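# Bolt spool piece's free end to facing pipe flange

## Task

Join the spool piece's unattached end to the pipe flange in front of it, keeping the spool aligned with the pipe. Drive the two loose bolts through both that pipe flange and the spool's flange, each one deep enough that a washer plus a complete nut could go on its end and some thread would still stick out, no matter where the spool sits as it slides between the pipe flanges. At the end, all four bolts must be inserted that deep. Any number of the three arms may be used.

## Robot and tools

ROBOTS. Three identical Kinova Gen3 arms, arm1, arm2 and arm3. Each has seven joints, a right hand with index, middle and ring fingers plus a thumb, and a wrist camera. Room cameras are cam_high and cam_low; wrist cameras are arm1_cam_wrist, arm2_cam_wrist, arm3_cam_wrist.

FRAME. One scene frame, in metres, origin on the floor, +z up. Feet (base_link), each facing along its own +x: arm1 at (0.551, 0.000, 0.741), facing roughly -x of the scene; arm2 at (0.001, 0.651, 0.777), facing roughly -y; arm3 at (0.001, -0.651, 0.800), facing roughly +y. The tables under them are at z=0.720. Reach is about 1.05 m from the joint 1 axis.

JOINTS (radians, absolute targets). joint1_rad -6.283..6.283 spins the arm about its foot, positive clockwise from above, 0 pointing along the foot's +x. joint2_rad -2.249..2.249 shoulder, 0 upright, positive leans forward. joint3_rad -6.283..6.283 twists the upper arm. joint4_rad -2.579..2.579 elbow, 0 straight. joint5_rad -6.283..6.283 twists the forearm. joint6_rad -2.099..2.099 wrist bend, 0 straight. joint7_rad -6.283..6.283 rolls the hand, positive counter-clockwise seen from behind. Done tolerance ±0.01. Top rates 1.39 rad/s (joints 1-4) and 1.22 rad/s (joints 5-7). With joints 1, 3, 5 at 0, joint7 at 1.57 and fingers hanging down ahead of the arm, the palm points left and the thumb sits on the far side from the foot.

HAND. Sixteen independent hinge motors: hand_index_/hand_middle_/hand_ring_ with mcp, abd, pip, dip, and hand_thumb_ cmc, axl, mcp, ipl. Each value is -1..1, a linear position between the hinge's two stops (absolute goal). Going toward -1 curls fingers toward the palm; straight values: mcp +0.75, abd 0.00, pip +0.58, dip +0.70; thumb cmc +0.71 (flat beside palm; toward -1 swings in front of palm), axl +0.68, mcp +0.23, ipl +0.17. hand_current_limit (-1..1) caps motor current linearly from 0 to 550 mA; hand_speed (-0.96..1) sets hinge speed as (n+1)/2 of 8.5 rad/s. Defaults -0.6 speed, +0.4 current. Omitted keys keep their goal; sending a hinge its current reading relaxes a grip. Hand point axes: +z along straight fingers, +x across palm away from thumb, +y out of the palm face (palm face at y=-0.062). Straight fingertips end about 0.139 m beyond knuckles at z=-0.017. A camera mast juts from the palm side at the wrist and can collide.

TOOLS.
move: keys arm1, arm2, arm3 (each optional; an arm left out gets nothing new) and cameras. Each arm object has joints (a map of joint name to absolute target, any subset) and optional min_time_s (0.1..8 s, lower bound on that arm's motion duration). Joints of one arm start and finish together; paths between postures may bulge. All arms start at once. cameras: list from the names above or ["all"]; [] for none; omitted means none after an action, all for an empty call. An empty move returns full state, images and the scene number.
wait: seconds 0..10, plus optional cameras; commands nothing.
zoom_image: camera plus region [x0, y0, x1, y1] in pixels of that camera's latest 672x504 image, top-left origin, box no larger than 504x504.
finished_scene: scene, the current scene's number. Irreversible; the bolts must stay in place with no robot help.
Unknown keys make a call invalid; out-of-range numbers get it refused, and after a refusal or a stop the rest of that reply's move/wait/finished_scene calls are skipped.

RESULTS. The move line lists each commanded arm with done or its worst status. joint_status per key: done, off_target (resting short, maybe still pushing), time_out (target dropped, holding), not_followed (collision check withheld the arm; it may keep trying), limit_stop_at_motor_heat (resend). "joint command not followed" flags that check. Arms under "as last shown" were not commanded and repeat old values. joint_positions includes hand hinges on the -1..1 scale. hand_state gives per motor: moving, goal, blocked (pressing short of goal), overload (shut down). <motor>_current_ma is signed, positive pushing toward -1. Joint velocities in rad/s, "within noise" when still. Joint torques are signed, offset and noisy. Flange force is an approximate external force in the end effector axes, or "no reading". on_its_own reports unrequested motion. A "pictures" line gives image order; images may lag the state slightly.

CAUTIONS. The arms do not stop on contact and can push very hard; a reading of done may hide a press. Torque above 104.5 N m (joints 1-4) or 51.3 N m (joints 5-7), or straying over 5 degrees from plan, halts that arm for 10 s. Robots pressing on each other, including a hand closing on another's fingers, is penalised; the collision check may be late and ignores finger contact. Hand motors at 495 mA or more for 5 s shut down for 10 s. Motors heat when holding loads or straining; MOTOR HOT appears near 60 °C and at 75 °C the arm sags. Do not knock parts out of the work area, drop them, or slam into fixed or heavy items. Loose objects may occasionally be nudged by outside forces.

Each tool is called after "Request:" as name(argument=value, ...), one argument or row to a line, values as JSON.

## Session

Request:
move(
)

Scene clock: 0.00 s.
Joint torques (N m): no reading
Motor temperatures (°C): arm1=[38 39 35 38 49 49 50] | arm2=[43 38 41 42 46 53 50] | arm3=[44 38 37 41 41 39 45]
Flange force (N): no reading
Joint velocities: within noise
arm1.joint_positions: joint1_rad=-0.132 joint2_rad=-0.586 joint3_rad=-0.115 joint4_rad=+1.425 joint5_rad=-0.022 joint6_rad=+1.936 joint7_rad=+1.699 hand_index_mcp=+0.753 hand_index_abd=+0.000 hand_index_pip=+0.577 hand_index_dip=+0.696 hand_middle_mcp=+0.753 hand_middle_abd=+0.000 hand_middle_pip=+0.577 hand_middle_dip=+0.696 hand_ring_mcp=+0.753 hand_ring_abd=+0.000 hand_ring_pip=+0.577 hand_ring_dip=+0.696 hand_thumb_cmc=+0.714 hand_thumb_axl=+0.677 hand_thumb_mcp=+0.226 hand_thumb_ipl=+0.168 hand_current_limit=+0.400 hand_speed=-0.600
arm1.joint_status: not commanded
arm1.hand_state: goal,goal,goal,goal,goal,goal,goal,goal,goal,goal,goal,goal,goal,goal,goal,goal
arm1.index_mcp_current_ma: 0
arm1.index_abd_current_ma: 0
arm1.index_pip_current_ma: 0
arm1.index_dip_current_ma: 0
arm1.middle_mcp_current_ma: 0
arm1.middle_abd_current_ma: 0
arm1.middle_pip_current_ma: 0
arm1.middle_dip_current_ma: 0
arm1.ring_mcp_current_ma: 0
arm1.ring_abd_current_ma: 0
arm1.ring_pip_current_ma: 0
arm1.ring_dip_current_ma: 0
arm1.thumb_cmc_current_ma: 0
arm1.thumb_axl_current_ma: 0
arm1.thumb_mcp_current_ma: 0
arm1.thumb_ipl_current_ma: 0
arm1.hand_goal_index_mcp: 0.754
arm1.hand_goal_index_abd: 0.000
arm1.hand_goal_index_pip: 0.576
arm1.hand_goal_index_dip: 0.696
arm1.hand_goal_middle_mcp: 0.754
arm1.hand_goal_middle_abd: 0.000
arm1.hand_goal_middle_pip: 0.576
arm1.hand_goal_middle_dip: 0.696
arm1.hand_goal_ring_mcp: 0.754
arm1.hand_goal_ring_abd: 0.000
arm1.hand_goal_ring_pip: 0.576
arm1.hand_goal_ring_dip: 0.696
arm1.hand_goal_thumb_cmc: 0.714
arm1.hand_goal_thumb_axl: 0.678
arm1.hand_goal_thumb_mcp: 0.226
arm1.hand_goal_thumb_ipl: 0.168
arm1.hand: x=+0.4529 y=-0.1006 z=+1.3062 quat_wxyz=(+0.008, -0.968, -0.174, +0.182) (m; scene frame)
arm2.joint_positions: joint1_rad=+0.597 joint2_rad=-0.378 joint3_rad=-0.107 joint4_rad=+1.521 joint5_rad=-0.083 joint6_rad=+1.980 joint7_rad=+1.924 hand_index_mcp=+0.753 hand_index_abd=+0.000 hand_index_pip=+0.577 hand_index_dip=+0.696 hand_middle_mcp=+0.753 hand_middle_abd=+0.000 hand_middle_pip=+0.577 hand_middle_dip=+0.696 hand_ring_mcp=+0.753 hand_ring_abd=+0.000 hand_ring_pip=+0.577 hand_ring_dip=+0.696 hand_thumb_cmc=+0.714 hand_thumb_axl=+0.677 hand_thumb_mcp=+0.226 hand_thumb_ipl=+0.168 hand_current_limit=+0.400 hand_speed=-0.600
arm2.joint_status: not commanded
arm2.hand_state: goal,goal,goal,goal,goal,goal,goal,goal,goal,goal,goal,goal,goal,goal,goal,goal
arm2.index_mcp_current_ma: 0
arm2.index_abd_current_ma: 0
arm2.index_pip_current_ma: 0
arm2.index_dip_current_ma: 0
arm2.middle_mcp_current_ma: 0
arm2.middle_abd_current_ma: 0
arm2.middle_pip_current_ma: 0
arm2.middle_dip_current_ma: 0
arm2.ring_mcp_current_ma: 0
arm2.ring_abd_current_ma: 0
arm2.ring_pip_current_ma: 0
arm2.ring_dip_current_ma: 0
arm2.thumb_cmc_current_ma: 0
arm2.thumb_axl_current_ma: 0
arm2.thumb_mcp_current_ma: 0
arm2.thumb_ipl_current_ma: 0
arm2.hand_goal_index_mcp: 0.754
arm2.hand_goal_index_abd: 0.000
arm2.hand_goal_index_pip: 0.576
arm2.hand_goal_index_dip: 0.696
arm2.hand_goal_middle_mcp: 0.754
arm2.hand_goal_middle_abd: 0.000
arm2.hand_goal_middle_pip: 0.576
arm2.hand_goal_middle_dip: 0.696
arm2.hand_goal_ring_mcp: 0.754
arm2.hand_goal_ring_abd: 0.000
arm2.hand_goal_ring_pip: 0.576
arm2.hand_goal_ring_dip: 0.696
arm2.hand_goal_thumb_cmc: 0.714
arm2.hand_goal_thumb_axl: 0.678
arm2.hand_goal_thumb_mcp: 0.226
arm2.hand_goal_thumb_ipl: 0.168
arm2.hand: x=+0.0189 y=+0.5033 z=+1.2867 quat_wxyz=(+0.025, +0.757, +0.653, -0.006) (m; scene frame)
arm3.joint_positions: joint1_rad=-0.772 joint2_rad=-0.436 joint3_rad=-0.160 joint4_rad=+1.407 joint5_rad=-0.056 joint6_rad=+2.056 joint7_rad=+1.639 hand_index_mcp=+0.753 hand_index_abd=+0.000 hand_index_pip=+0.577 hand_index_dip=+0.696 hand_middle_mcp=+0.753 hand_middle_abd=+0.000 hand_middle_pip=+0.577 hand_middle_dip=+0.696 hand_ring_mcp=+0.753 hand_ring_abd=+0.000 hand_ring_pip=+0.577 hand_ring_dip=+0.696 hand_thumb_cmc=+0.714 hand_thumb_axl=+0.677 hand_thumb_mcp=+0.226 hand_thumb_ipl=+0.168 hand_current_limit=+0.400 hand_speed=-0.600
arm3.joint_status: not commanded
arm3.hand_state: goal,goal,goal,goal,goal,goal,goal,goal,goal,goal,goal,goal,goal,goal,goal,goal
arm3.index_mcp_current_ma: 0
arm3.index_abd_current_ma: 0
arm3.index_pip_current_ma: 0
arm3.index_dip_current_ma: 0
arm3.middle_mcp_current_ma: 0
arm3.middle_abd_current_ma: 0
arm3.middle_pip_current_ma: 0
arm3.middle_dip_current_ma: 0
arm3.ring_mcp_current_ma: 0
arm3.ring_abd_current_ma: 0
arm3.ring_pip_current_ma: 0
arm3.ring_dip_current_ma: 0
arm3.thumb_cmc_current_ma: 0
arm3.thumb_axl_current_ma: 0
arm3.thumb_mcp_current_ma: 0
arm3.thumb_ipl_current_ma: 0
arm3.hand_goal_index_mcp: 0.754
arm3.hand_goal_index_abd: 0.000
arm3.hand_goal_index_pip: 0.576
arm3.hand_goal_index_dip: 0.696
arm3.hand_goal_middle_mcp: 0.754
arm3.hand_goal_middle_abd: 0.000
arm3.hand_goal_middle_pip: 0.576
arm3.hand_goal_middle_dip: 0.696
arm3.hand_goal_ring_mcp: 0.754
arm3.hand_goal_ring_abd: 0.000
arm3.hand_goal_ring_pip: 0.576
arm3.hand_goal_ring_dip: 0.696
arm3.hand_goal_thumb_cmc: 0.714
arm3.hand_goal_thumb_axl: 0.678
arm3.hand_goal_thumb_mcp: 0.226
arm3.hand_goal_thumb_ipl: 0.168
arm3.hand: x=-0.1647 y=-0.6476 z=+1.3412 quat_wxyz=(+0.030, -0.961, +0.271, +0.043) (m; scene frame)
pictures: arm1_cam_wrist, arm2_cam_wrist, arm3_cam_wrist, cam_high, cam_low

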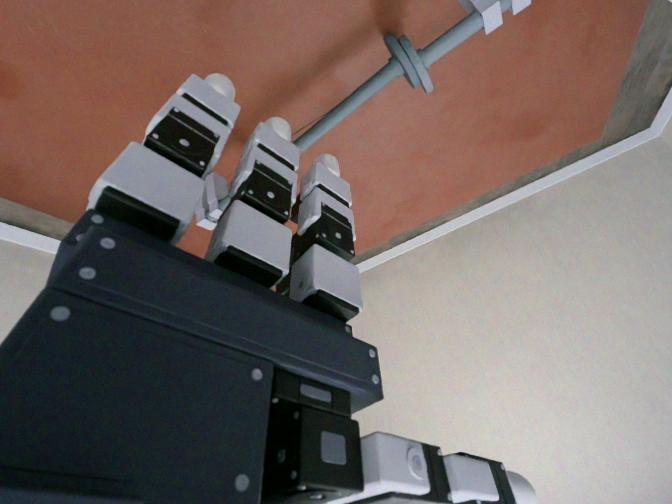

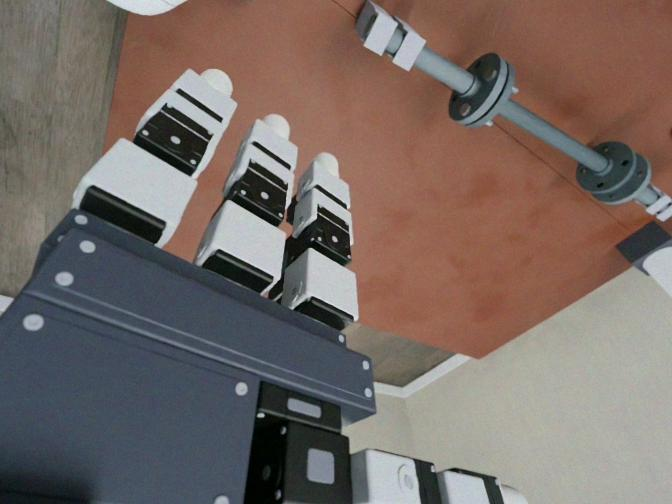

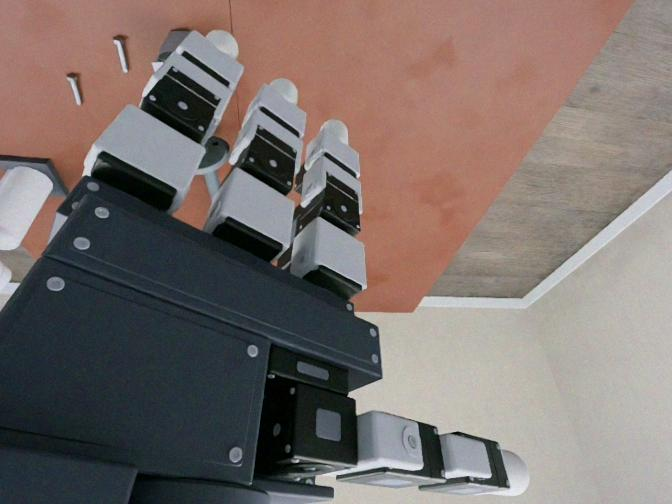

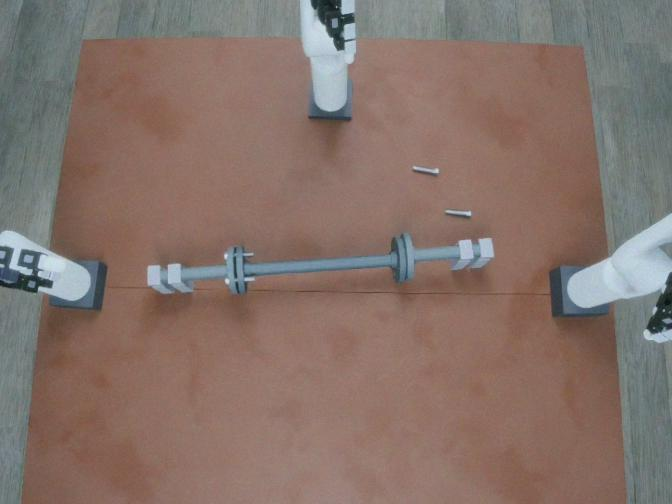

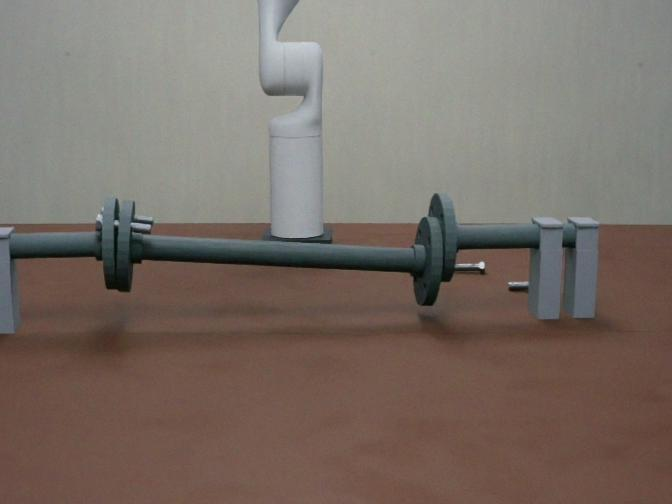

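Request:
zoom_image(
  camera="cam_high",
  region=[130, 210, 330, 310],
)

Request:
zoom_image(
  camera="cam_high",
  region=[350, 150, 510, 310],
)

Request:
zoom_image(
  camera="cam_low",
  region=[380, 170, 620, 340],
)

Request:
zoom_image(
  camera="cam_low",
  region=[0, 170, 200, 340],
)

Request:
zoom_image(
  camera="arm2_cam_wrist",
  region=[340, 0, 672, 300],
)

Request:
zoom_image(
  camera="arm3_cam_wrist",
  region=[0, 0, 260, 260],
)

Scaled by 2.520.

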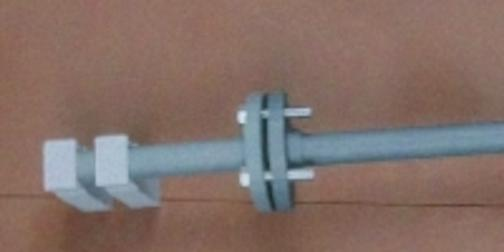

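Scaled by 3.150.

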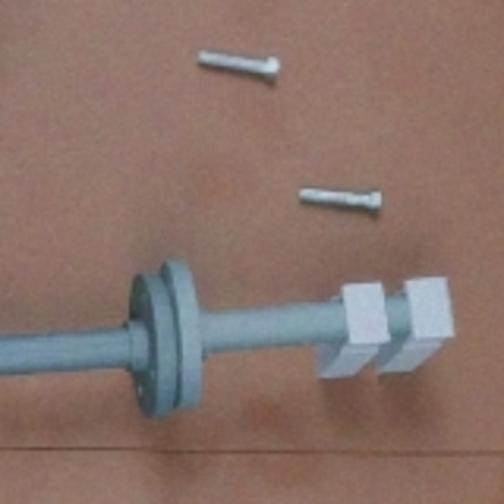

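Scaled by 2.100.

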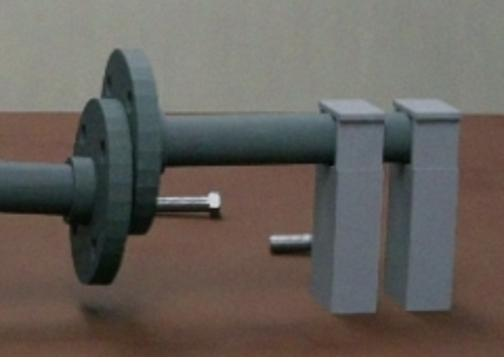

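Scaled by 2.520.

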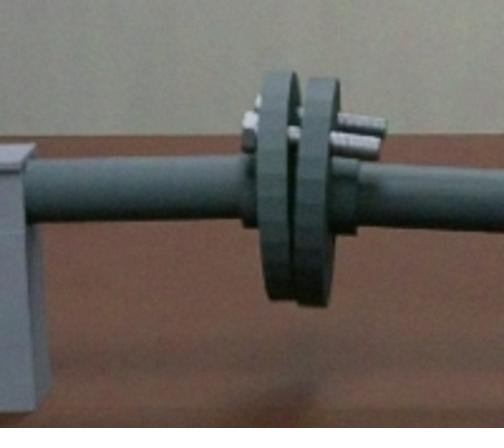

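Scaled by 1.518.

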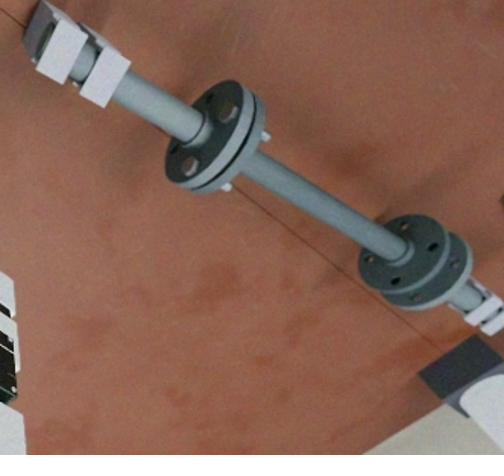

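Scaled by 1.938.

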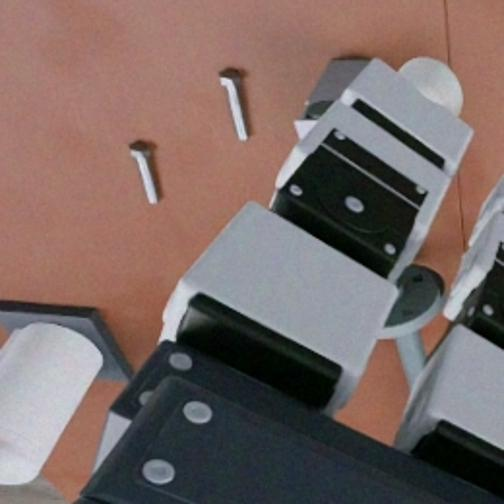

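Request:
zoom_image(
  camera="arm1_cam_wrist",
  region=[80, 50, 380, 330],
)

Request:
zoom_image(
  camera="arm1_cam_wrist",
  region=[250, 330, 550, 504],
)

Request:
zoom_image(
  camera="arm3_cam_wrist",
  region=[80, 10, 380, 330],
)

Scaled by 1.680.

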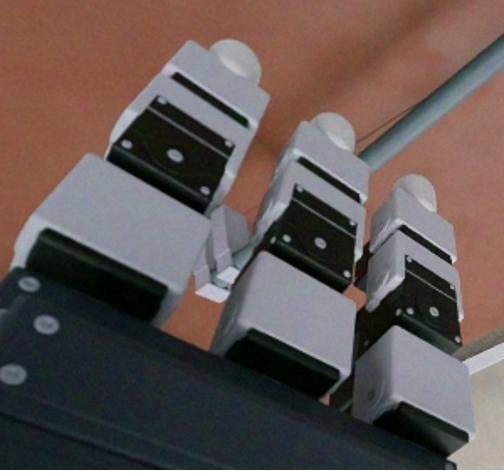

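Scaled by 1.680.

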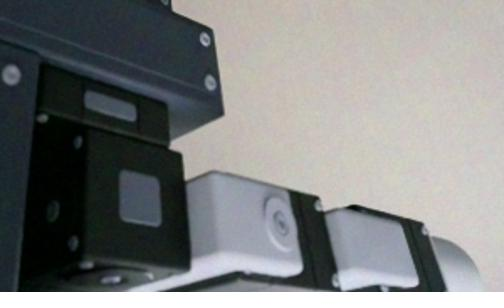

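Scaled by 1.575.

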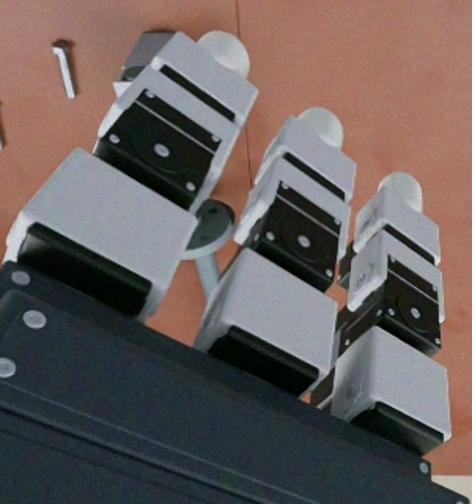

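Request:
move(
  arm2={"joints":{"joint1_rad":-0.053,"joint2_rad":1.03,"joint3_rad":0,"joint4_rad":0.396,"joint5_rad":0,"joint6_rad":1.715,"joint7_rad":1.638,"hand_thumb_cmc":-0.57},"min_time_s":4},
  arm3={"joints":{"joint1_rad":0.487,"joint2_rad":0.4015,"joint3_rad":0,"joint4_rad":2.0905,"joint5_rad":0,"joint6_rad":0.6496,"joint7_rad":0.386},"min_time_s":4},
  cameras=["all"],
)

Scene clock: 52.63 s.
Joint torques (N m): arm1=[0.53 4.12 -0.21 -6.82 -0.2 -1.41 -0.14] | arm2=[-0.1 -24.67 -0.45 -8.18 -0.19 0.18 0.14] | arm3=[-0.76 -11.91 0.12 -6.37 0.13 -0.44 -0.36]
Motor temperatures (°C): arm1=[37 39 35 38 49 49 50] | arm2=[43 38 40 42 46 53 50] | arm3=[44 38 37 41 41 39 45]
Flange force (N): arm1=[1.8 -2.3 -2.0] | arm2=no reading | arm3=[-1.3 -5.1 -0.8]
move: arm2 done; arm3 done
Joint velocities: within noise
arm1: as last shown
arm1.joint_positions: joint1_rad=-0.132 joint2_rad=-0.586 joint3_rad=-0.115 joint4_rad=+1.425 joint5_rad=-0.022 joint6_rad=+1.936 joint7_rad=+1.699 hand_index_mcp=+0.753 hand_index_abd=+0.000 hand_index_pip=+0.577 hand_index_dip=+0.696 hand_middle_mcp=+0.753 hand_middle_abd=+0.000 hand_middle_pip=+0.577 hand_middle_dip=+0.696 hand_ring_mcp=+0.753 hand_ring_abd=+0.000 hand_ring_pip=+0.577 hand_ring_dip=+0.696 hand_thumb_cmc=+0.714 hand_thumb_axl=+0.677 hand_thumb_mcp=+0.224 hand_thumb_ipl=+0.168 hand_current_limit=+0.400 hand_speed=-0.600
arm1.thumb_mcp_current_ma: -2
arm2.joint_positions: joint1_rad=-0.053 joint2_rad=+1.030 joint3_rad=+0.000 joint4_rad=+0.396 joint5_rad=+0.000 joint6_rad=+1.715 joint7_rad=+1.638 hand_index_mcp=+0.753 hand_index_abd=+0.000 hand_index_pip=+0.577 hand_index_dip=+0.696 hand_middle_mcp=+0.753 hand_middle_abd=+0.000 hand_middle_pip=+0.577 hand_middle_dip=+0.696 hand_ring_mcp=+0.753 hand_ring_abd=+0.000 hand_ring_pip=+0.577 hand_ring_dip=+0.696 hand_thumb_cmc=-0.568 hand_thumb_axl=+0.677 hand_thumb_mcp=+0.223 hand_thumb_ipl=+0.168 hand_current_limit=+0.400 hand_speed=-0.600
arm2.joint_status: all done
arm2.hand_state: goal,goal,goal,goal,goal,goal,goal,goal,goal,goal,goal,goal,goal,goal,goal,goal
arm2.index_mcp_current_ma: -3
arm2.index_abd_current_ma: 0
arm2.index_pip_current_ma: 3
arm2.index_dip_current_ma: 0
arm2.middle_mcp_current_ma: -3
arm2.middle_abd_current_ma: 0
arm2.middle_pip_current_ma: 3
arm2.middle_dip_current_ma: 0
arm2.ring_mcp_current_ma: -3
arm2.ring_abd_current_ma: 0
arm2.ring_pip_current_ma: 3
arm2.ring_dip_current_ma: 0
arm2.thumb_cmc_current_ma: 10
arm2.thumb_axl_current_ma: -3
arm2.thumb_mcp_current_ma: -14
arm2.thumb_ipl_current_ma: -1
arm2.hand_goal_index_mcp: 0.754
arm2.hand_goal_index_abd: 0.000
arm2.hand_goal_index_pip: 0.576
arm2.hand_goal_index_dip: 0.696
arm2.hand_goal_middle_mcp: 0.754
arm2.hand_goal_middle_abd: 0.000
arm2.hand_goal_middle_pip: 0.576
arm2.hand_goal_middle_dip: 0.696
arm2.hand_goal_ring_mcp: 0.754
arm2.hand_goal_ring_abd: 0.000
arm2.hand_goal_ring_pip: 0.576
arm2.hand_goal_ring_dip: 0.696
arm2.hand_goal_thumb_cmc: -0.570
arm2.hand_goal_thumb_axl: 0.678
arm2.hand_goal_thumb_mcp: 0.226
arm2.hand_goal_thumb_ipl: 0.168
arm2.hand: x=+0.0739 y=-0.0331 z=+1.0309 quat_wxyz=(+0.004, +0.677, +0.736, -0.005) (m; scene frame)
arm3.joint_positions: joint1_rad=+0.487 joint2_rad=+0.402 joint3_rad=+0.000 joint4_rad=+2.091 joint5_rad=+0.000 joint6_rad=+0.650 joint7_rad=+0.386 hand_index_mcp=+0.753 hand_index_abd=+0.000 hand_index_pip=+0.576 hand_index_dip=+0.696 hand_middle_mcp=+0.754 hand_middle_abd=+0.000 hand_middle_pip=+0.576 hand_middle_dip=+0.696 hand_ring_mcp=+0.749 hand_ring_abd=-0.003 hand_ring_pip=+0.579 hand_ring_dip=+0.699 hand_thumb_cmc=+0.714 hand_thumb_axl=+0.677 hand_thumb_mcp=+0.222 hand_thumb_ipl=+0.168 hand_current_limit=+0.400 hand_speed=-0.600
arm3.joint_status: all done
arm3.hand_state: goal,goal,goal,goal,goal,goal,goal,goal,goal,goal,goal,goal,goal,goal,goal,goal
arm3.index_mcp_current_ma: 0
arm3.index_abd_current_ma: 0
arm3.index_pip_current_ma: 0
arm3.index_dip_current_ma: 0
arm3.middle_mcp_current_ma: 0
arm3.middle_abd_current_ma: 0
arm3.middle_pip_current_ma: 0
arm3.middle_dip_current_ma: 0
arm3.ring_mcp_current_ma: -6
arm3.ring_abd_current_ma: -3
arm3.ring_pip_current_ma: 3
arm3.ring_dip_current_ma: 3
arm3.thumb_cmc_current_ma: 0
arm3.thumb_axl_current_ma: -1
arm3.thumb_mcp_current_ma: -7
arm3.thumb_ipl_current_ma: 0
arm3.hand_goal_index_mcp: 0.754
arm3.hand_goal_index_abd: 0.000
arm3.hand_goal_index_pip: 0.576
arm3.hand_goal_index_dip: 0.696
arm3.hand_goal_middle_mcp: 0.754
arm3.hand_goal_middle_abd: 0.000
arm3.hand_goal_middle_pip: 0.576
arm3.hand_goal_middle_dip: 0.696
arm3.hand_goal_ring_mcp: 0.754
arm3.hand_goal_ring_abd: 0.000
arm3.hand_goal_ring_pip: 0.576
arm3.hand_goal_ring_dip: 0.696
arm3.hand_goal_thumb_cmc: 0.714
arm3.hand_goal_thumb_axl: 0.678
arm3.hand_goal_thumb_mcp: 0.226
arm3.hand_goal_thumb_ipl: 0.168
arm3.hand: x=+0.2188 y=-0.2666 z=+0.9223 quat_wxyz=(+0.005, +0.050, +0.999, +0.001) (m; scene frame)
pictures: arm1_cam_wrist, arm2_cam_wrist, arm3_cam_wrist, cam_high, cam_low

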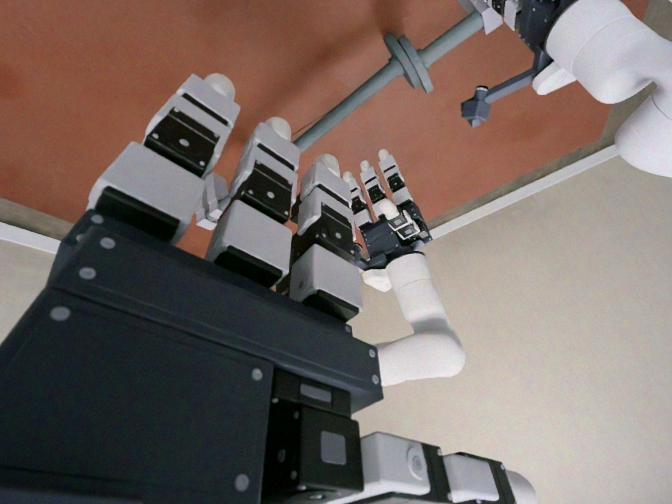

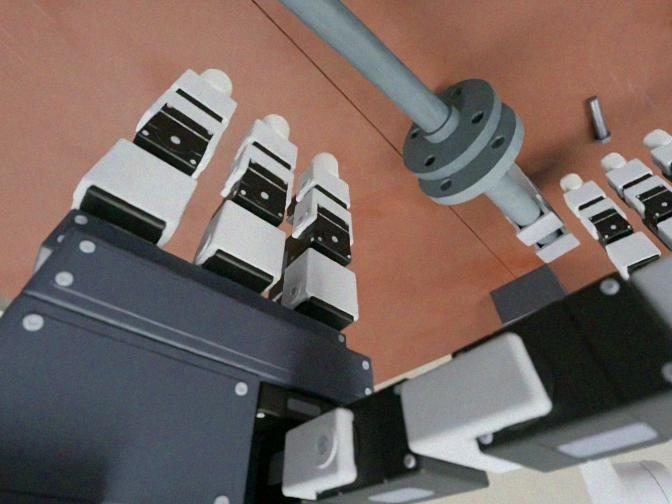

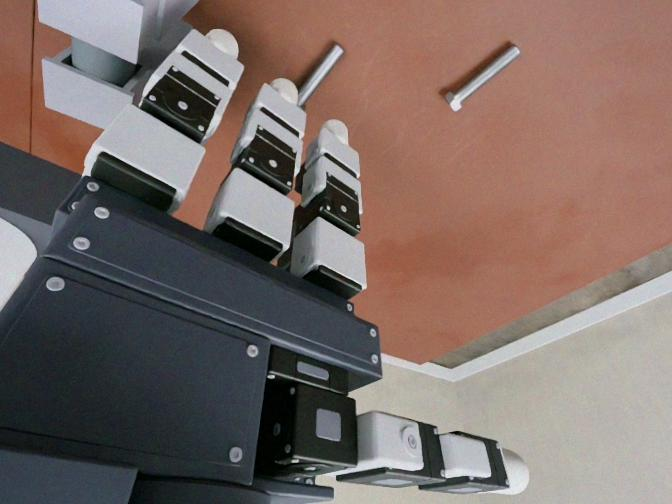

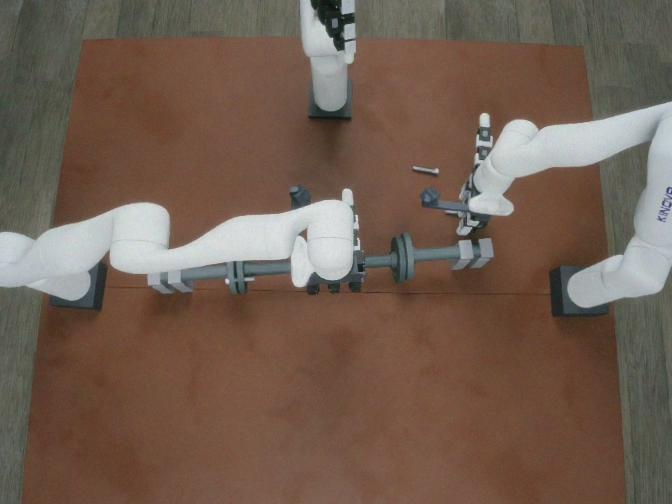

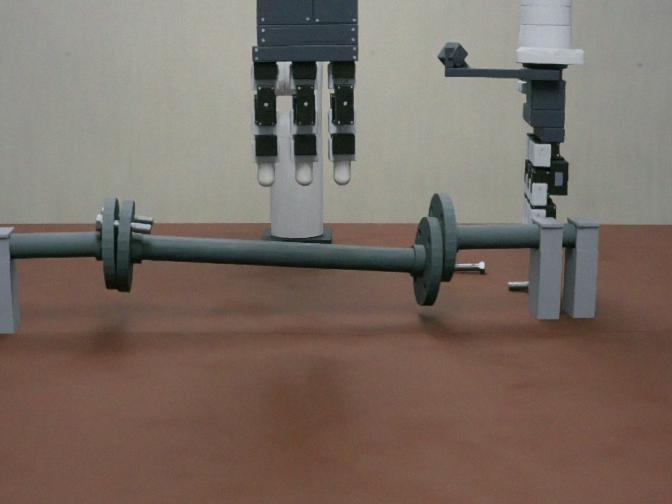

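Request:
move(
  arm2={"joints":{"hand_speed":0.0,"hand_index_mcp":0.342,"hand_index_pip":0.1387,"hand_index_dip":0.2609,"hand_middle_mcp":0.342,"hand_middle_pip":0.1387,"hand_middle_dip":0.2609,"hand_ring_mcp":0.342,"hand_ring_pip":0.1387,"hand_ring_dip":0.2609}},
  arm3={"joints":{"hand_speed":0.0,"hand_index_mcp":0.342,"hand_index_pip":0.1387,"hand_index_dip":0.2609,"hand_middle_mcp":0.342,"hand_middle_pip":0.1387,"hand_middle_dip":0.2609,"hand_ring_mcp":0.342,"hand_ring_pip":0.1387,"hand_ring_dip":0.2609,"hand_thumb_cmc":-0.571}},
  cameras=["arm2_cam_wrist","arm3_cam_wrist"],
)

Request:
zoom_image(
  camera="arm2_cam_wrist",
  region=[60, 100, 460, 500],
)

Request:
zoom_image(
  camera="arm3_cam_wrist",
  region=[60, 100, 460, 500],
)

Request:
move(
  arm2={"joints":{"hand_index_mcp":-0.0685,"hand_index_pip":-0.299,"hand_index_dip":-0.174,"hand_middle_mcp":-0.0685,"hand_middle_pip":-0.299,"hand_middle_dip":-0.174,"hand_ring_mcp":-0.0685,"hand_ring_pip":-0.299,"hand_ring_dip":-0.174}},
  arm3={"joints":{"hand_index_mcp":-0.0685,"hand_index_pip":-0.299,"hand_index_dip":-0.174,"hand_middle_mcp":-0.0685,"hand_middle_pip":-0.299,"hand_middle_dip":-0.174,"hand_ring_mcp":-0.0685,"hand_ring_pip":-0.299,"hand_ring_dip":-0.174}},
  cameras=["arm2_cam_wrist","arm3_cam_wrist"],
)

Request:
zoom_image(
  camera="arm2_cam_wrist",
  region=[60, 100, 460, 500],
)

Request:
zoom_image(
  camera="arm3_cam_wrist",
  region=[60, 100, 460, 500],
)

Scene clock: 60.73 s.
Joint torques (N m): arm1=[0.48 4.12 -0.24 -6.75 -0.24 -1.36 -0.18] | arm2=[-0.11 -24.65 -0.53 -8.19 -0.31 0.21 0.15] | arm3=[-0.74 -12.21 0.13 -6.56 0.09 -0.57 -0.37]
Motor temperatures (°C): arm1=[37 39 35 39 49 49 50] | arm2=[43 38 40 42 46 53 50] | arm3=[44 38 37 41 41 39 45]
Flange force (N): arm1=[1.7 -2.5 -2.1] | arm2=no reading | arm3=[-1.3 -5.0 -0.4]
move: arm2 done; arm3 done
Joint velocities: within noise
arm1: as last shown
arm2.joint_positions: joint1_rad=-0.053 joint2_rad=+1.030 joint3_rad=+0.000 joint4_rad=+0.396 joint5_rad=+0.000 joint6_rad=+1.715 joint7_rad=+1.638 hand_index_mcp=+0.351 hand_index_abd=+0.000 hand_index_pip=+0.144 hand_index_dip=+0.264 hand_middle_mcp=+0.351 hand_middle_abd=+0.000 hand_middle_pip=+0.144 hand_middle_dip=+0.264 hand_ring_mcp=+0.351 hand_ring_abd=+0.000 hand_ring_pip=+0.146 hand_ring_dip=+0.264 hand_thumb_cmc=-0.568 hand_thumb_axl=+0.677 hand_thumb_mcp=+0.223 hand_thumb_ipl=+0.168 hand_current_limit=+0.400 hand_speed=+0.000
arm2.joint_status: all done
arm2.hand_state: goal,goal,goal,goal,goal,goal,goal,goal,goal,goal,goal,goal,goal,goal,goal,goal
arm2.index_mcp_current_ma: 41
arm2.index_abd_current_ma: 0
arm2.index_pip_current_ma: 26
arm2.index_dip_current_ma: 15
arm2.middle_mcp_current_ma: 41
arm2.middle_abd_current_ma: 0
arm2.middle_pip_current_ma: 26
arm2.middle_dip_current_ma: 16
arm2.ring_mcp_current_ma: 42
arm2.ring_abd_current_ma: 0
arm2.ring_pip_current_ma: 32
arm2.ring_dip_current_ma: 17
arm2.thumb_cmc_current_ma: 10
arm2.thumb_axl_current_ma: -3
arm2.thumb_mcp_current_ma: -14
arm2.thumb_ipl_current_ma: -1
arm2.hand_goal_index_mcp: 0.342
arm2.hand_goal_index_abd: 0.000
arm2.hand_goal_index_pip: 0.138
arm2.hand_goal_index_dip: 0.260
arm2.hand_goal_middle_mcp: 0.342
arm2.hand_goal_middle_abd: 0.000
arm2.hand_goal_middle_pip: 0.138
arm2.hand_goal_middle_dip: 0.260
arm2.hand_goal_ring_mcp: 0.342
arm2.hand_goal_ring_abd: 0.000
arm2.hand_goal_ring_pip: 0.138
arm2.hand_goal_ring_dip: 0.260
arm2.hand_goal_thumb_cmc: -0.570
arm2.hand_goal_thumb_axl: 0.678
arm2.hand_goal_thumb_mcp: 0.226
arm2.hand_goal_thumb_ipl: 0.168
arm2.hand: x=+0.0739 y=-0.0331 z=+1.0308 quat_wxyz=(+0.004, +0.677, +0.736, -0.005) (m; scene frame)
arm3.joint_positions: joint1_rad=+0.487 joint2_rad=+0.401 joint3_rad=+0.000 joint4_rad=+2.091 joint5_rad=+0.000 joint6_rad=+0.650 joint7_rad=+0.386 hand_index_mcp=+0.352 hand_index_abd=+0.000 hand_index_pip=+0.144 hand_index_dip=+0.264 hand_middle_mcp=+0.351 hand_middle_abd=+0.000 hand_middle_pip=+0.144 hand_middle_dip=+0.264 hand_ring_mcp=+0.351 hand_ring_abd=-0.003 hand_ring_pip=+0.145 hand_ring_dip=+0.264 hand_thumb_cmc=-0.568 hand_thumb_axl=+0.677 hand_thumb_mcp=+0.222 hand_thumb_ipl=+0.168 hand_current_limit=+0.400 hand_speed=+0.000
arm3.joint_status: all done
arm3.hand_state: goal,goal,goal,goal,goal,goal,goal,goal,goal,goal,goal,goal,goal,goal,goal,goal
arm3.index_mcp_current_ma: 16
arm3.index_abd_current_ma: 0
arm3.index_pip_current_ma: 8
arm3.index_dip_current_ma: 4
arm3.middle_mcp_current_ma: 16
arm3.middle_abd_current_ma: 0
arm3.middle_pip_current_ma: 9
arm3.middle_dip_current_ma: 4
arm3.ring_mcp_current_ma: 15
arm3.ring_abd_current_ma: -2
arm3.ring_pip_current_ma: 9
arm3.ring_dip_current_ma: 5
arm3.thumb_cmc_current_ma: 2
arm3.thumb_axl_current_ma: -1
arm3.thumb_mcp_current_ma: -7
arm3.thumb_ipl_current_ma: 0
arm3.hand_goal_index_mcp: 0.342
arm3.hand_goal_index_abd: 0.000
arm3.hand_goal_index_pip: 0.138
arm3.hand_goal_index_dip: 0.260
arm3.hand_goal_middle_mcp: 0.342
arm3.hand_goal_middle_abd: 0.000
arm3.hand_goal_middle_pip: 0.138
arm3.hand_goal_middle_dip: 0.260
arm3.hand_goal_ring_mcp: 0.342
arm3.hand_goal_ring_abd: 0.000
arm3.hand_goal_ring_pip: 0.138
arm3.hand_goal_ring_dip: 0.260
arm3.hand_goal_thumb_cmc: -0.570
arm3.hand_goal_thumb_axl: 0.678
arm3.hand_goal_thumb_mcp: 0.226
arm3.hand_goal_thumb_ipl: 0.168
arm3.hand: x=+0.2188 y=-0.2666 z=+0.9223 quat_wxyz=(+0.005, +0.050, +0.999, +0.001) (m; scene frame)
pictures: arm2_cam_wrist, arm3_cam_wrist

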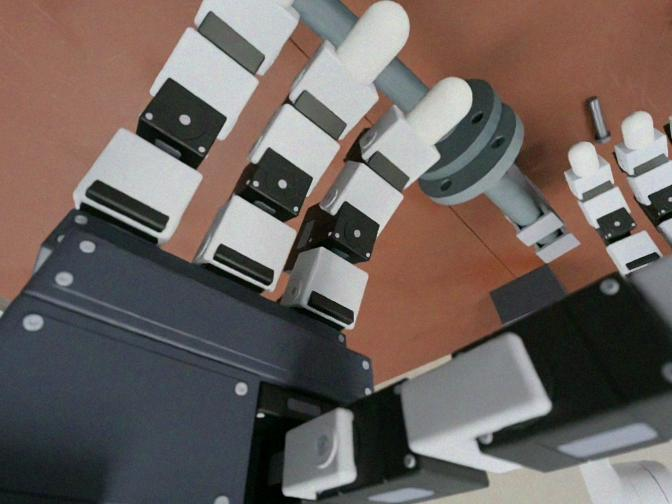

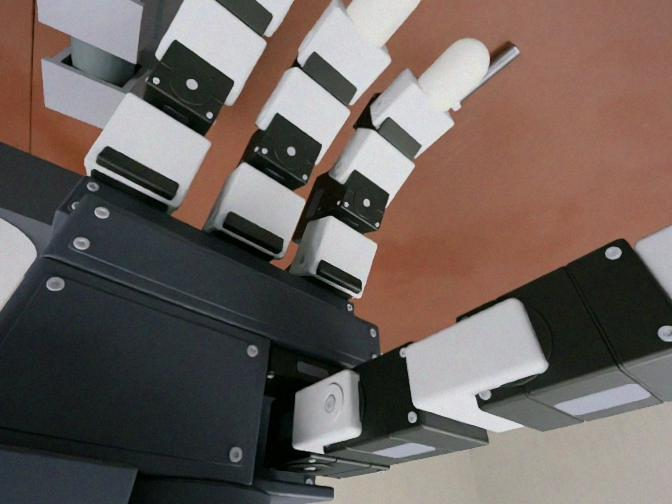

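Scaled by 1.260.

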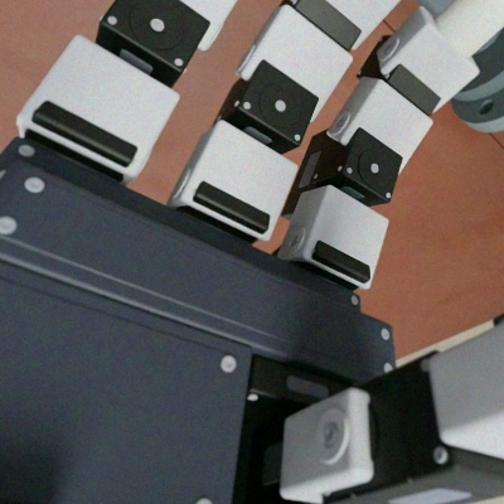

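Scaled by 1.260.

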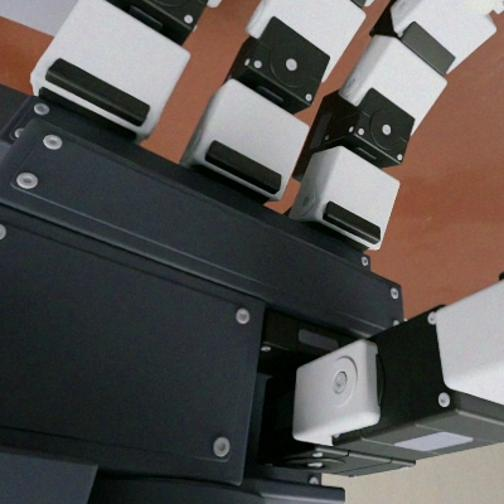

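Scene clock: 61.40 s.
Joint torques (N m): arm1=[0.55 4.2 -0.23 -6.88 -0.15 -1.38 -0.15] | arm2=[-0.06 -24.69 -0.56 -8.19 -0.36 0.22 0.14] | arm3=[-0.78 -12.09 0.12 -6.64 0.03 -0.58 -0.37]
Motor temperatures (°C): arm1=[37 39 35 39 49 49 50] | arm2=[43 38 40 42 46 53 50] | arm3=[44 38 37 41 41 39 45]
Flange force (N): arm1=[2.1 -2.3 -1.6] | arm2=no reading | arm3=[-1.2 -5.4 -0.5]
move: arm2 done; arm3 done
Joint velocities: within noise
arm1: as last shown
arm2.joint_positions: joint1_rad=-0.053 joint2_rad=+1.030 joint3_rad=+0.000 joint4_rad=+0.396 joint5_rad=+0.000 joint6_rad=+1.715 joint7_rad=+1.638 hand_index_mcp=-0.052 hand_index_abd=+0.000 hand_index_pip=-0.292 hand_index_dip=-0.171 hand_middle_mcp=-0.052 hand_middle_abd=+0.000 hand_middle_pip=-0.292 hand_middle_dip=-0.171 hand_ring_mcp=-0.051 hand_ring_abd=+0.000 hand_ring_pip=-0.290 hand_ring_dip=-0.171 hand_thumb_cmc=-0.568 hand_thumb_axl=+0.677 hand_thumb_mcp=+0.223 hand_thumb_ipl=+0.168 hand_current_limit=+0.400 hand_speed=+0.000
arm2.joint_status: all done
arm2.hand_state: goal,goal,goal,goal,goal,goal,goal,goal,goal,goal,goal,goal,goal,goal,goal,goal
arm2.index_mcp_current_ma: 72
arm2.index_abd_current_ma: 0
arm2.index_pip_current_ma: 26
arm2.index_dip_current_ma: 11
arm2.middle_mcp_current_ma: 73
arm2.middle_abd_current_ma: 0
arm2.middle_pip_current_ma: 27
arm2.middle_dip_current_ma: 13
arm2.ring_mcp_current_ma: 78
arm2.ring_abd_current_ma: 0
arm2.ring_pip_current_ma: 33
arm2.ring_dip_current_ma: 13
arm2.thumb_cmc_current_ma: 10
arm2.thumb_axl_current_ma: -3
arm2.thumb_mcp_current_ma: -14
arm2.thumb_ipl_current_ma: -1
arm2.hand_goal_index_mcp: -0.068
arm2.hand_goal_index_abd: 0.000
arm2.hand_goal_index_pip: -0.298
arm2.hand_goal_index_dip: -0.174
arm2.hand_goal_middle_mcp: -0.068
arm2.hand_goal_middle_abd: 0.000
arm2.hand_goal_middle_pip: -0.298
arm2.hand_goal_middle_dip: -0.174
arm2.hand_goal_ring_mcp: -0.068
arm2.hand_goal_ring_abd: 0.000
arm2.hand_goal_ring_pip: -0.298
arm2.hand_goal_ring_dip: -0.174
arm2.hand_goal_thumb_cmc: -0.570
arm2.hand_goal_thumb_axl: 0.678
arm2.hand_goal_thumb_mcp: 0.226
arm2.hand_goal_thumb_ipl: 0.168
arm2.hand: x=+0.0739 y=-0.0331 z=+1.0308 quat_wxyz=(+0.004, +0.677, +0.736, -0.005) (m; scene frame)
arm3.joint_positions: joint1_rad=+0.487 joint2_rad=+0.402 joint3_rad=+0.000 joint4_rad=+2.091 joint5_rad=+0.000 joint6_rad=+0.650 joint7_rad=+0.386 hand_index_mcp=-0.051 hand_index_abd=+0.000 hand_index_pip=-0.292 hand_index_dip=-0.171 hand_middle_mcp=-0.052 hand_middle_abd=+0.000 hand_middle_pip=-0.292 hand_middle_dip=-0.171 hand_ring_mcp=-0.052 hand_ring_abd=-0.003 hand_ring_pip=-0.291 hand_ring_dip=-0.171 hand_thumb_cmc=-0.568 hand_thumb_axl=+0.677 hand_thumb_mcp=+0.222 hand_thumb_ipl=+0.168 hand_current_limit=+0.400 hand_speed=+0.000
arm3.joint_status: all done
arm3.hand_state: goal,goal,goal,goal,goal,goal,goal,goal,goal,goal,goal,goal,goal,goal,goal,goal
arm3.index_mcp_current_ma: 34
arm3.index_abd_current_ma: 0
arm3.index_pip_current_ma: 8
arm3.index_dip_current_ma: 3
arm3.middle_mcp_current_ma: 33
arm3.middle_abd_current_ma: 0
arm3.middle_pip_current_ma: 9
arm3.middle_dip_current_ma: 3
arm3.ring_mcp_current_ma: 32
arm3.ring_abd_current_ma: -2
arm3.ring_pip_current_ma: 10
arm3.ring_dip_current_ma: 3
arm3.thumb_cmc_current_ma: 2
arm3.thumb_axl_current_ma: -1
arm3.thumb_mcp_current_ma: -7
arm3.thumb_ipl_current_ma: 0
arm3.hand_goal_index_mcp: -0.068
arm3.hand_goal_index_abd: 0.000
arm3.hand_goal_index_pip: -0.298
arm3.hand_goal_index_dip: -0.174
arm3.hand_goal_middle_mcp: -0.068
arm3.hand_goal_middle_abd: 0.000
arm3.hand_goal_middle_pip: -0.298
arm3.hand_goal_middle_dip: -0.174
arm3.hand_goal_ring_mcp: -0.068
arm3.hand_goal_ring_abd: 0.000
arm3.hand_goal_ring_pip: -0.298
arm3.hand_goal_ring_dip: -0.174
arm3.hand_goal_thumb_cmc: -0.570
arm3.hand_goal_thumb_axl: 0.678
arm3.hand_goal_thumb_mcp: 0.226
arm3.hand_goal_thumb_ipl: 0.168
arm3.hand: x=+0.2188 y=-0.2666 z=+0.9223 quat_wxyz=(+0.005, +0.050, +0.999, +0.001) (m; scene frame)
pictures: arm2_cam_wrist, arm3_cam_wrist

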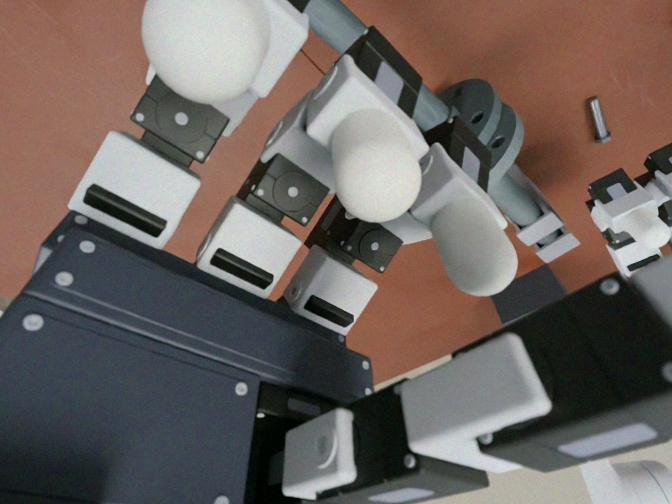

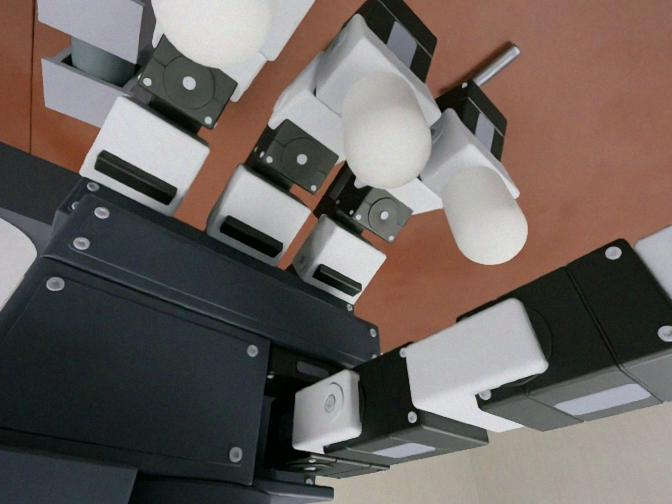

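Scaled by 1.260.

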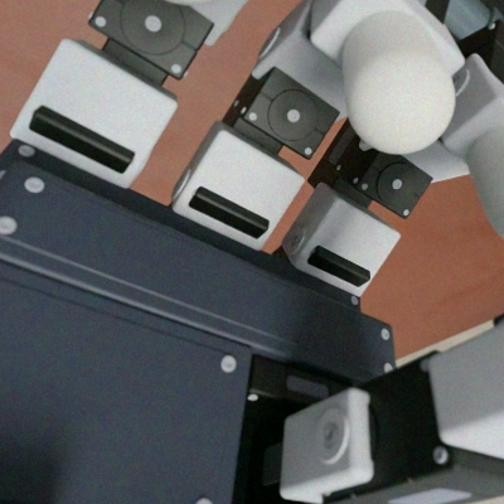

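Scaled by 1.260.

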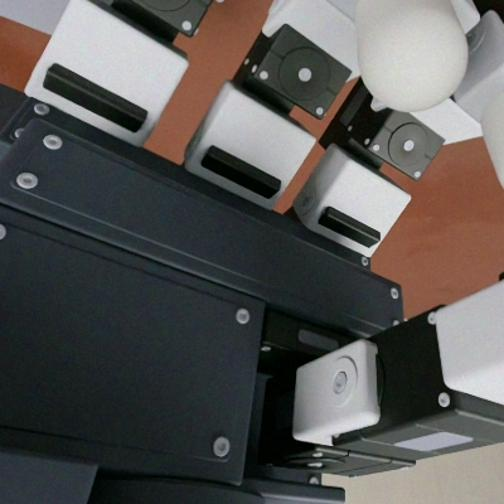

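Request:
move(
  arm2={"joints":{"hand_index_mcp":0.753,"hand_index_pip":0.577,"hand_index_dip":0.696,"hand_middle_mcp":0.753,"hand_middle_pip":0.577,"hand_middle_dip":0.696,"hand_ring_mcp":0.753,"hand_ring_pip":0.577,"hand_ring_dip":0.696}},
  arm3={"joints":{"hand_index_mcp":0.753,"hand_index_pip":0.577,"hand_index_dip":0.696,"hand_middle_mcp":0.753,"hand_middle_pip":0.577,"hand_middle_dip":0.696,"hand_ring_mcp":0.753,"hand_ring_pip":0.577,"hand_ring_dip":0.696,"hand_thumb_cmc":0.714}},
  cameras=["arm2_cam_wrist","arm3_cam_wrist","cam_low"],
)

Request:
zoom_image(
  camera="arm2_cam_wrist",
  region=[380, 60, 600, 280],
)

Request:
zoom_image(
  camera="arm3_cam_wrist",
  region=[260, 0, 560, 200],
)

Request:
zoom_image(
  camera="cam_low",
  region=[400, 180, 500, 320],
)

Scene clock: 71.37 s.
Joint torques (N m): arm1=[0.57 4.14 -0.19 -6.8 -0.21 -1.35 -0.12] | arm2=[-0.09 -24.68 -0.45 -8.21 -0.21 0.21 0.13] | arm3=[-0.72 -11.98 0.22 -6.49 0.11 -0.41 -0.36]
Motor temperatures (°C): arm1=[37 39 35 39 49 49 50] | arm2=[43 39 40 42 46 53 50] | arm3=[44 38 37 40 41 39 45]
Flange force (N): arm1=[1.8 -2.3 -1.9] | arm2=no reading | arm3=[-1.1 -5.4 -0.4]
move: arm2 done; arm3 done
Joint velocities: within noise
arm1: as last shown
arm2.joint_positions: joint1_rad=-0.053 joint2_rad=+1.030 joint3_rad=+0.000 joint4_rad=+0.396 joint5_rad=+0.000 joint6_rad=+1.715 joint7_rad=+1.638 hand_index_mcp=+0.751 hand_index_abd=+0.000 hand_index_pip=+0.575 hand_index_dip=+0.693 hand_middle_mcp=+0.751 hand_middle_abd=+0.000 hand_middle_pip=+0.575 hand_middle_dip=+0.693 hand_ring_mcp=+0.751 hand_ring_abd=+0.000 hand_ring_pip=+0.574 hand_ring_dip=+0.693 hand_thumb_cmc=-0.568 hand_thumb_axl=+0.677 hand_thumb_mcp=+0.223 hand_thumb_ipl=+0.168 hand_current_limit=+0.400 hand_speed=+0.000
arm2.joint_status: all done
arm2.hand_state: goal,goal,goal,goal,goal,goal,goal,goal,goal,goal,goal,goal,goal,goal,goal,goal
arm2.index_mcp_current_ma: -12
arm2.index_abd_current_ma: 0
arm2.index_pip_current_ma: -12
arm2.index_dip_current_ma: -11
arm2.middle_mcp_current_ma: -12
arm2.middle_abd_current_ma: 0
arm2.middle_pip_current_ma: -12
arm2.middle_dip_current_ma: -13
arm2.ring_mcp_current_ma: -12
arm2.ring_abd_current_ma: 0
arm2.ring_pip_current_ma: -15
arm2.ring_dip_current_ma: -13
arm2.thumb_cmc_current_ma: 10
arm2.thumb_axl_current_ma: -3
arm2.thumb_mcp_current_ma: -14
arm2.thumb_ipl_current_ma: -1
arm2.hand_goal_index_mcp: 0.754
arm2.hand_goal_index_abd: 0.000
arm2.hand_goal_index_pip: 0.578
arm2.hand_goal_index_dip: 0.696
arm2.hand_goal_middle_mcp: 0.754
arm2.hand_goal_middle_abd: 0.000
arm2.hand_goal_middle_pip: 0.578
arm2.hand_goal_middle_dip: 0.696
arm2.hand_goal_ring_mcp: 0.754
arm2.hand_goal_ring_abd: 0.000
arm2.hand_goal_ring_pip: 0.578
arm2.hand_goal_ring_dip: 0.696
arm2.hand_goal_thumb_cmc: -0.570
arm2.hand_goal_thumb_axl: 0.678
arm2.hand_goal_thumb_mcp: 0.226
arm2.hand_goal_thumb_ipl: 0.168
arm2.hand: x=+0.0738 y=-0.0331 z=+1.0309 quat_wxyz=(+0.004, +0.677, +0.736, -0.005) (m; scene frame)
arm3.joint_positions: joint1_rad=+0.487 joint2_rad=+0.401 joint3_rad=+0.000 joint4_rad=+2.090 joint5_rad=+0.000 joint6_rad=+0.650 joint7_rad=+0.386 hand_index_mcp=+0.751 hand_index_abd=+0.000 hand_index_pip=+0.575 hand_index_dip=+0.693 hand_middle_mcp=+0.751 hand_middle_abd=+0.000 hand_middle_pip=+0.575 hand_middle_dip=+0.693 hand_ring_mcp=+0.751 hand_ring_abd=-0.003 hand_ring_pip=+0.575 hand_ring_dip=+0.693 hand_thumb_cmc=+0.712 hand_thumb_axl=+0.677 hand_thumb_mcp=+0.222 hand_thumb_ipl=+0.168 hand_current_limit=+0.400 hand_speed=+0.000
arm3.joint_status: all done
arm3.hand_state: goal,goal,goal,goal,goal,goal,goal,goal,goal,goal,goal,goal,goal,goal,goal,goal
arm3.index_mcp_current_ma: -4
arm3.index_abd_current_ma: 0
arm3.index_pip_current_ma: -3
arm3.index_dip_current_ma: -3
arm3.middle_mcp_current_ma: -4
arm3.middle_abd_current_ma: 0
arm3.middle_pip_current_ma: -3
arm3.middle_dip_current_ma: -3
arm3.ring_mcp_current_ma: -4
arm3.ring_abd_current_ma: -2
arm3.ring_pip_current_ma: -3
arm3.ring_dip_current_ma: -3
arm3.thumb_cmc_current_ma: -2
arm3.thumb_axl_current_ma: -1
arm3.thumb_mcp_current_ma: -7
arm3.thumb_ipl_current_ma: 0
arm3.hand_goal_index_mcp: 0.754
arm3.hand_goal_index_abd: 0.000
arm3.hand_goal_index_pip: 0.578
arm3.hand_goal_index_dip: 0.696
arm3.hand_goal_middle_mcp: 0.754
arm3.hand_goal_middle_abd: 0.000
arm3.hand_goal_middle_pip: 0.578
arm3.hand_goal_middle_dip: 0.696
arm3.hand_goal_ring_mcp: 0.754
arm3.hand_goal_ring_abd: 0.000
arm3.hand_goal_ring_pip: 0.578
arm3.hand_goal_ring_dip: 0.696
arm3.hand_goal_thumb_cmc: 0.714
arm3.hand_goal_thumb_axl: 0.678
arm3.hand_goal_thumb_mcp: 0.226
arm3.hand_goal_thumb_ipl: 0.168
arm3.hand: x=+0.2188 y=-0.2666 z=+0.9223 quat_wxyz=(+0.005, +0.050, +0.999, +0.001) (m; scene frame)
pictures: arm2_cam_wrist, arm3_cam_wrist, cam_low

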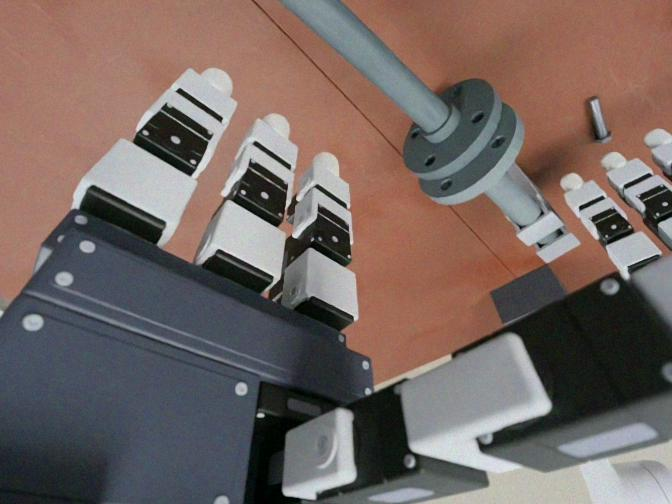

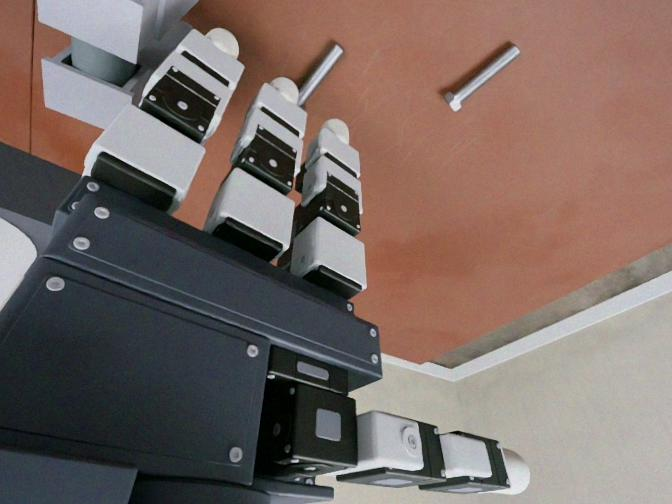

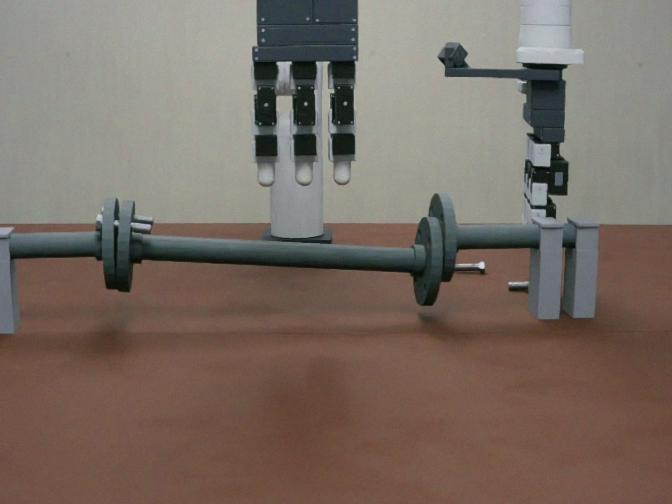

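Scaled by 2.291.

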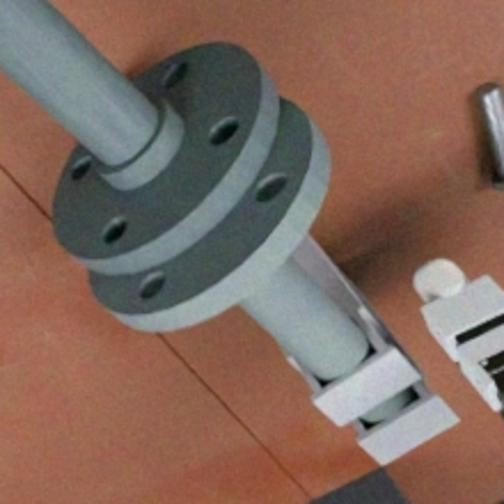

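Scaled by 1.680.

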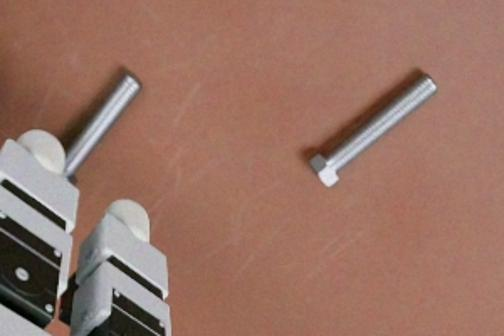

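Scaled by 3.600.

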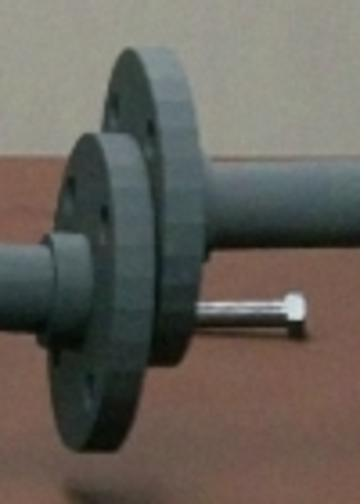

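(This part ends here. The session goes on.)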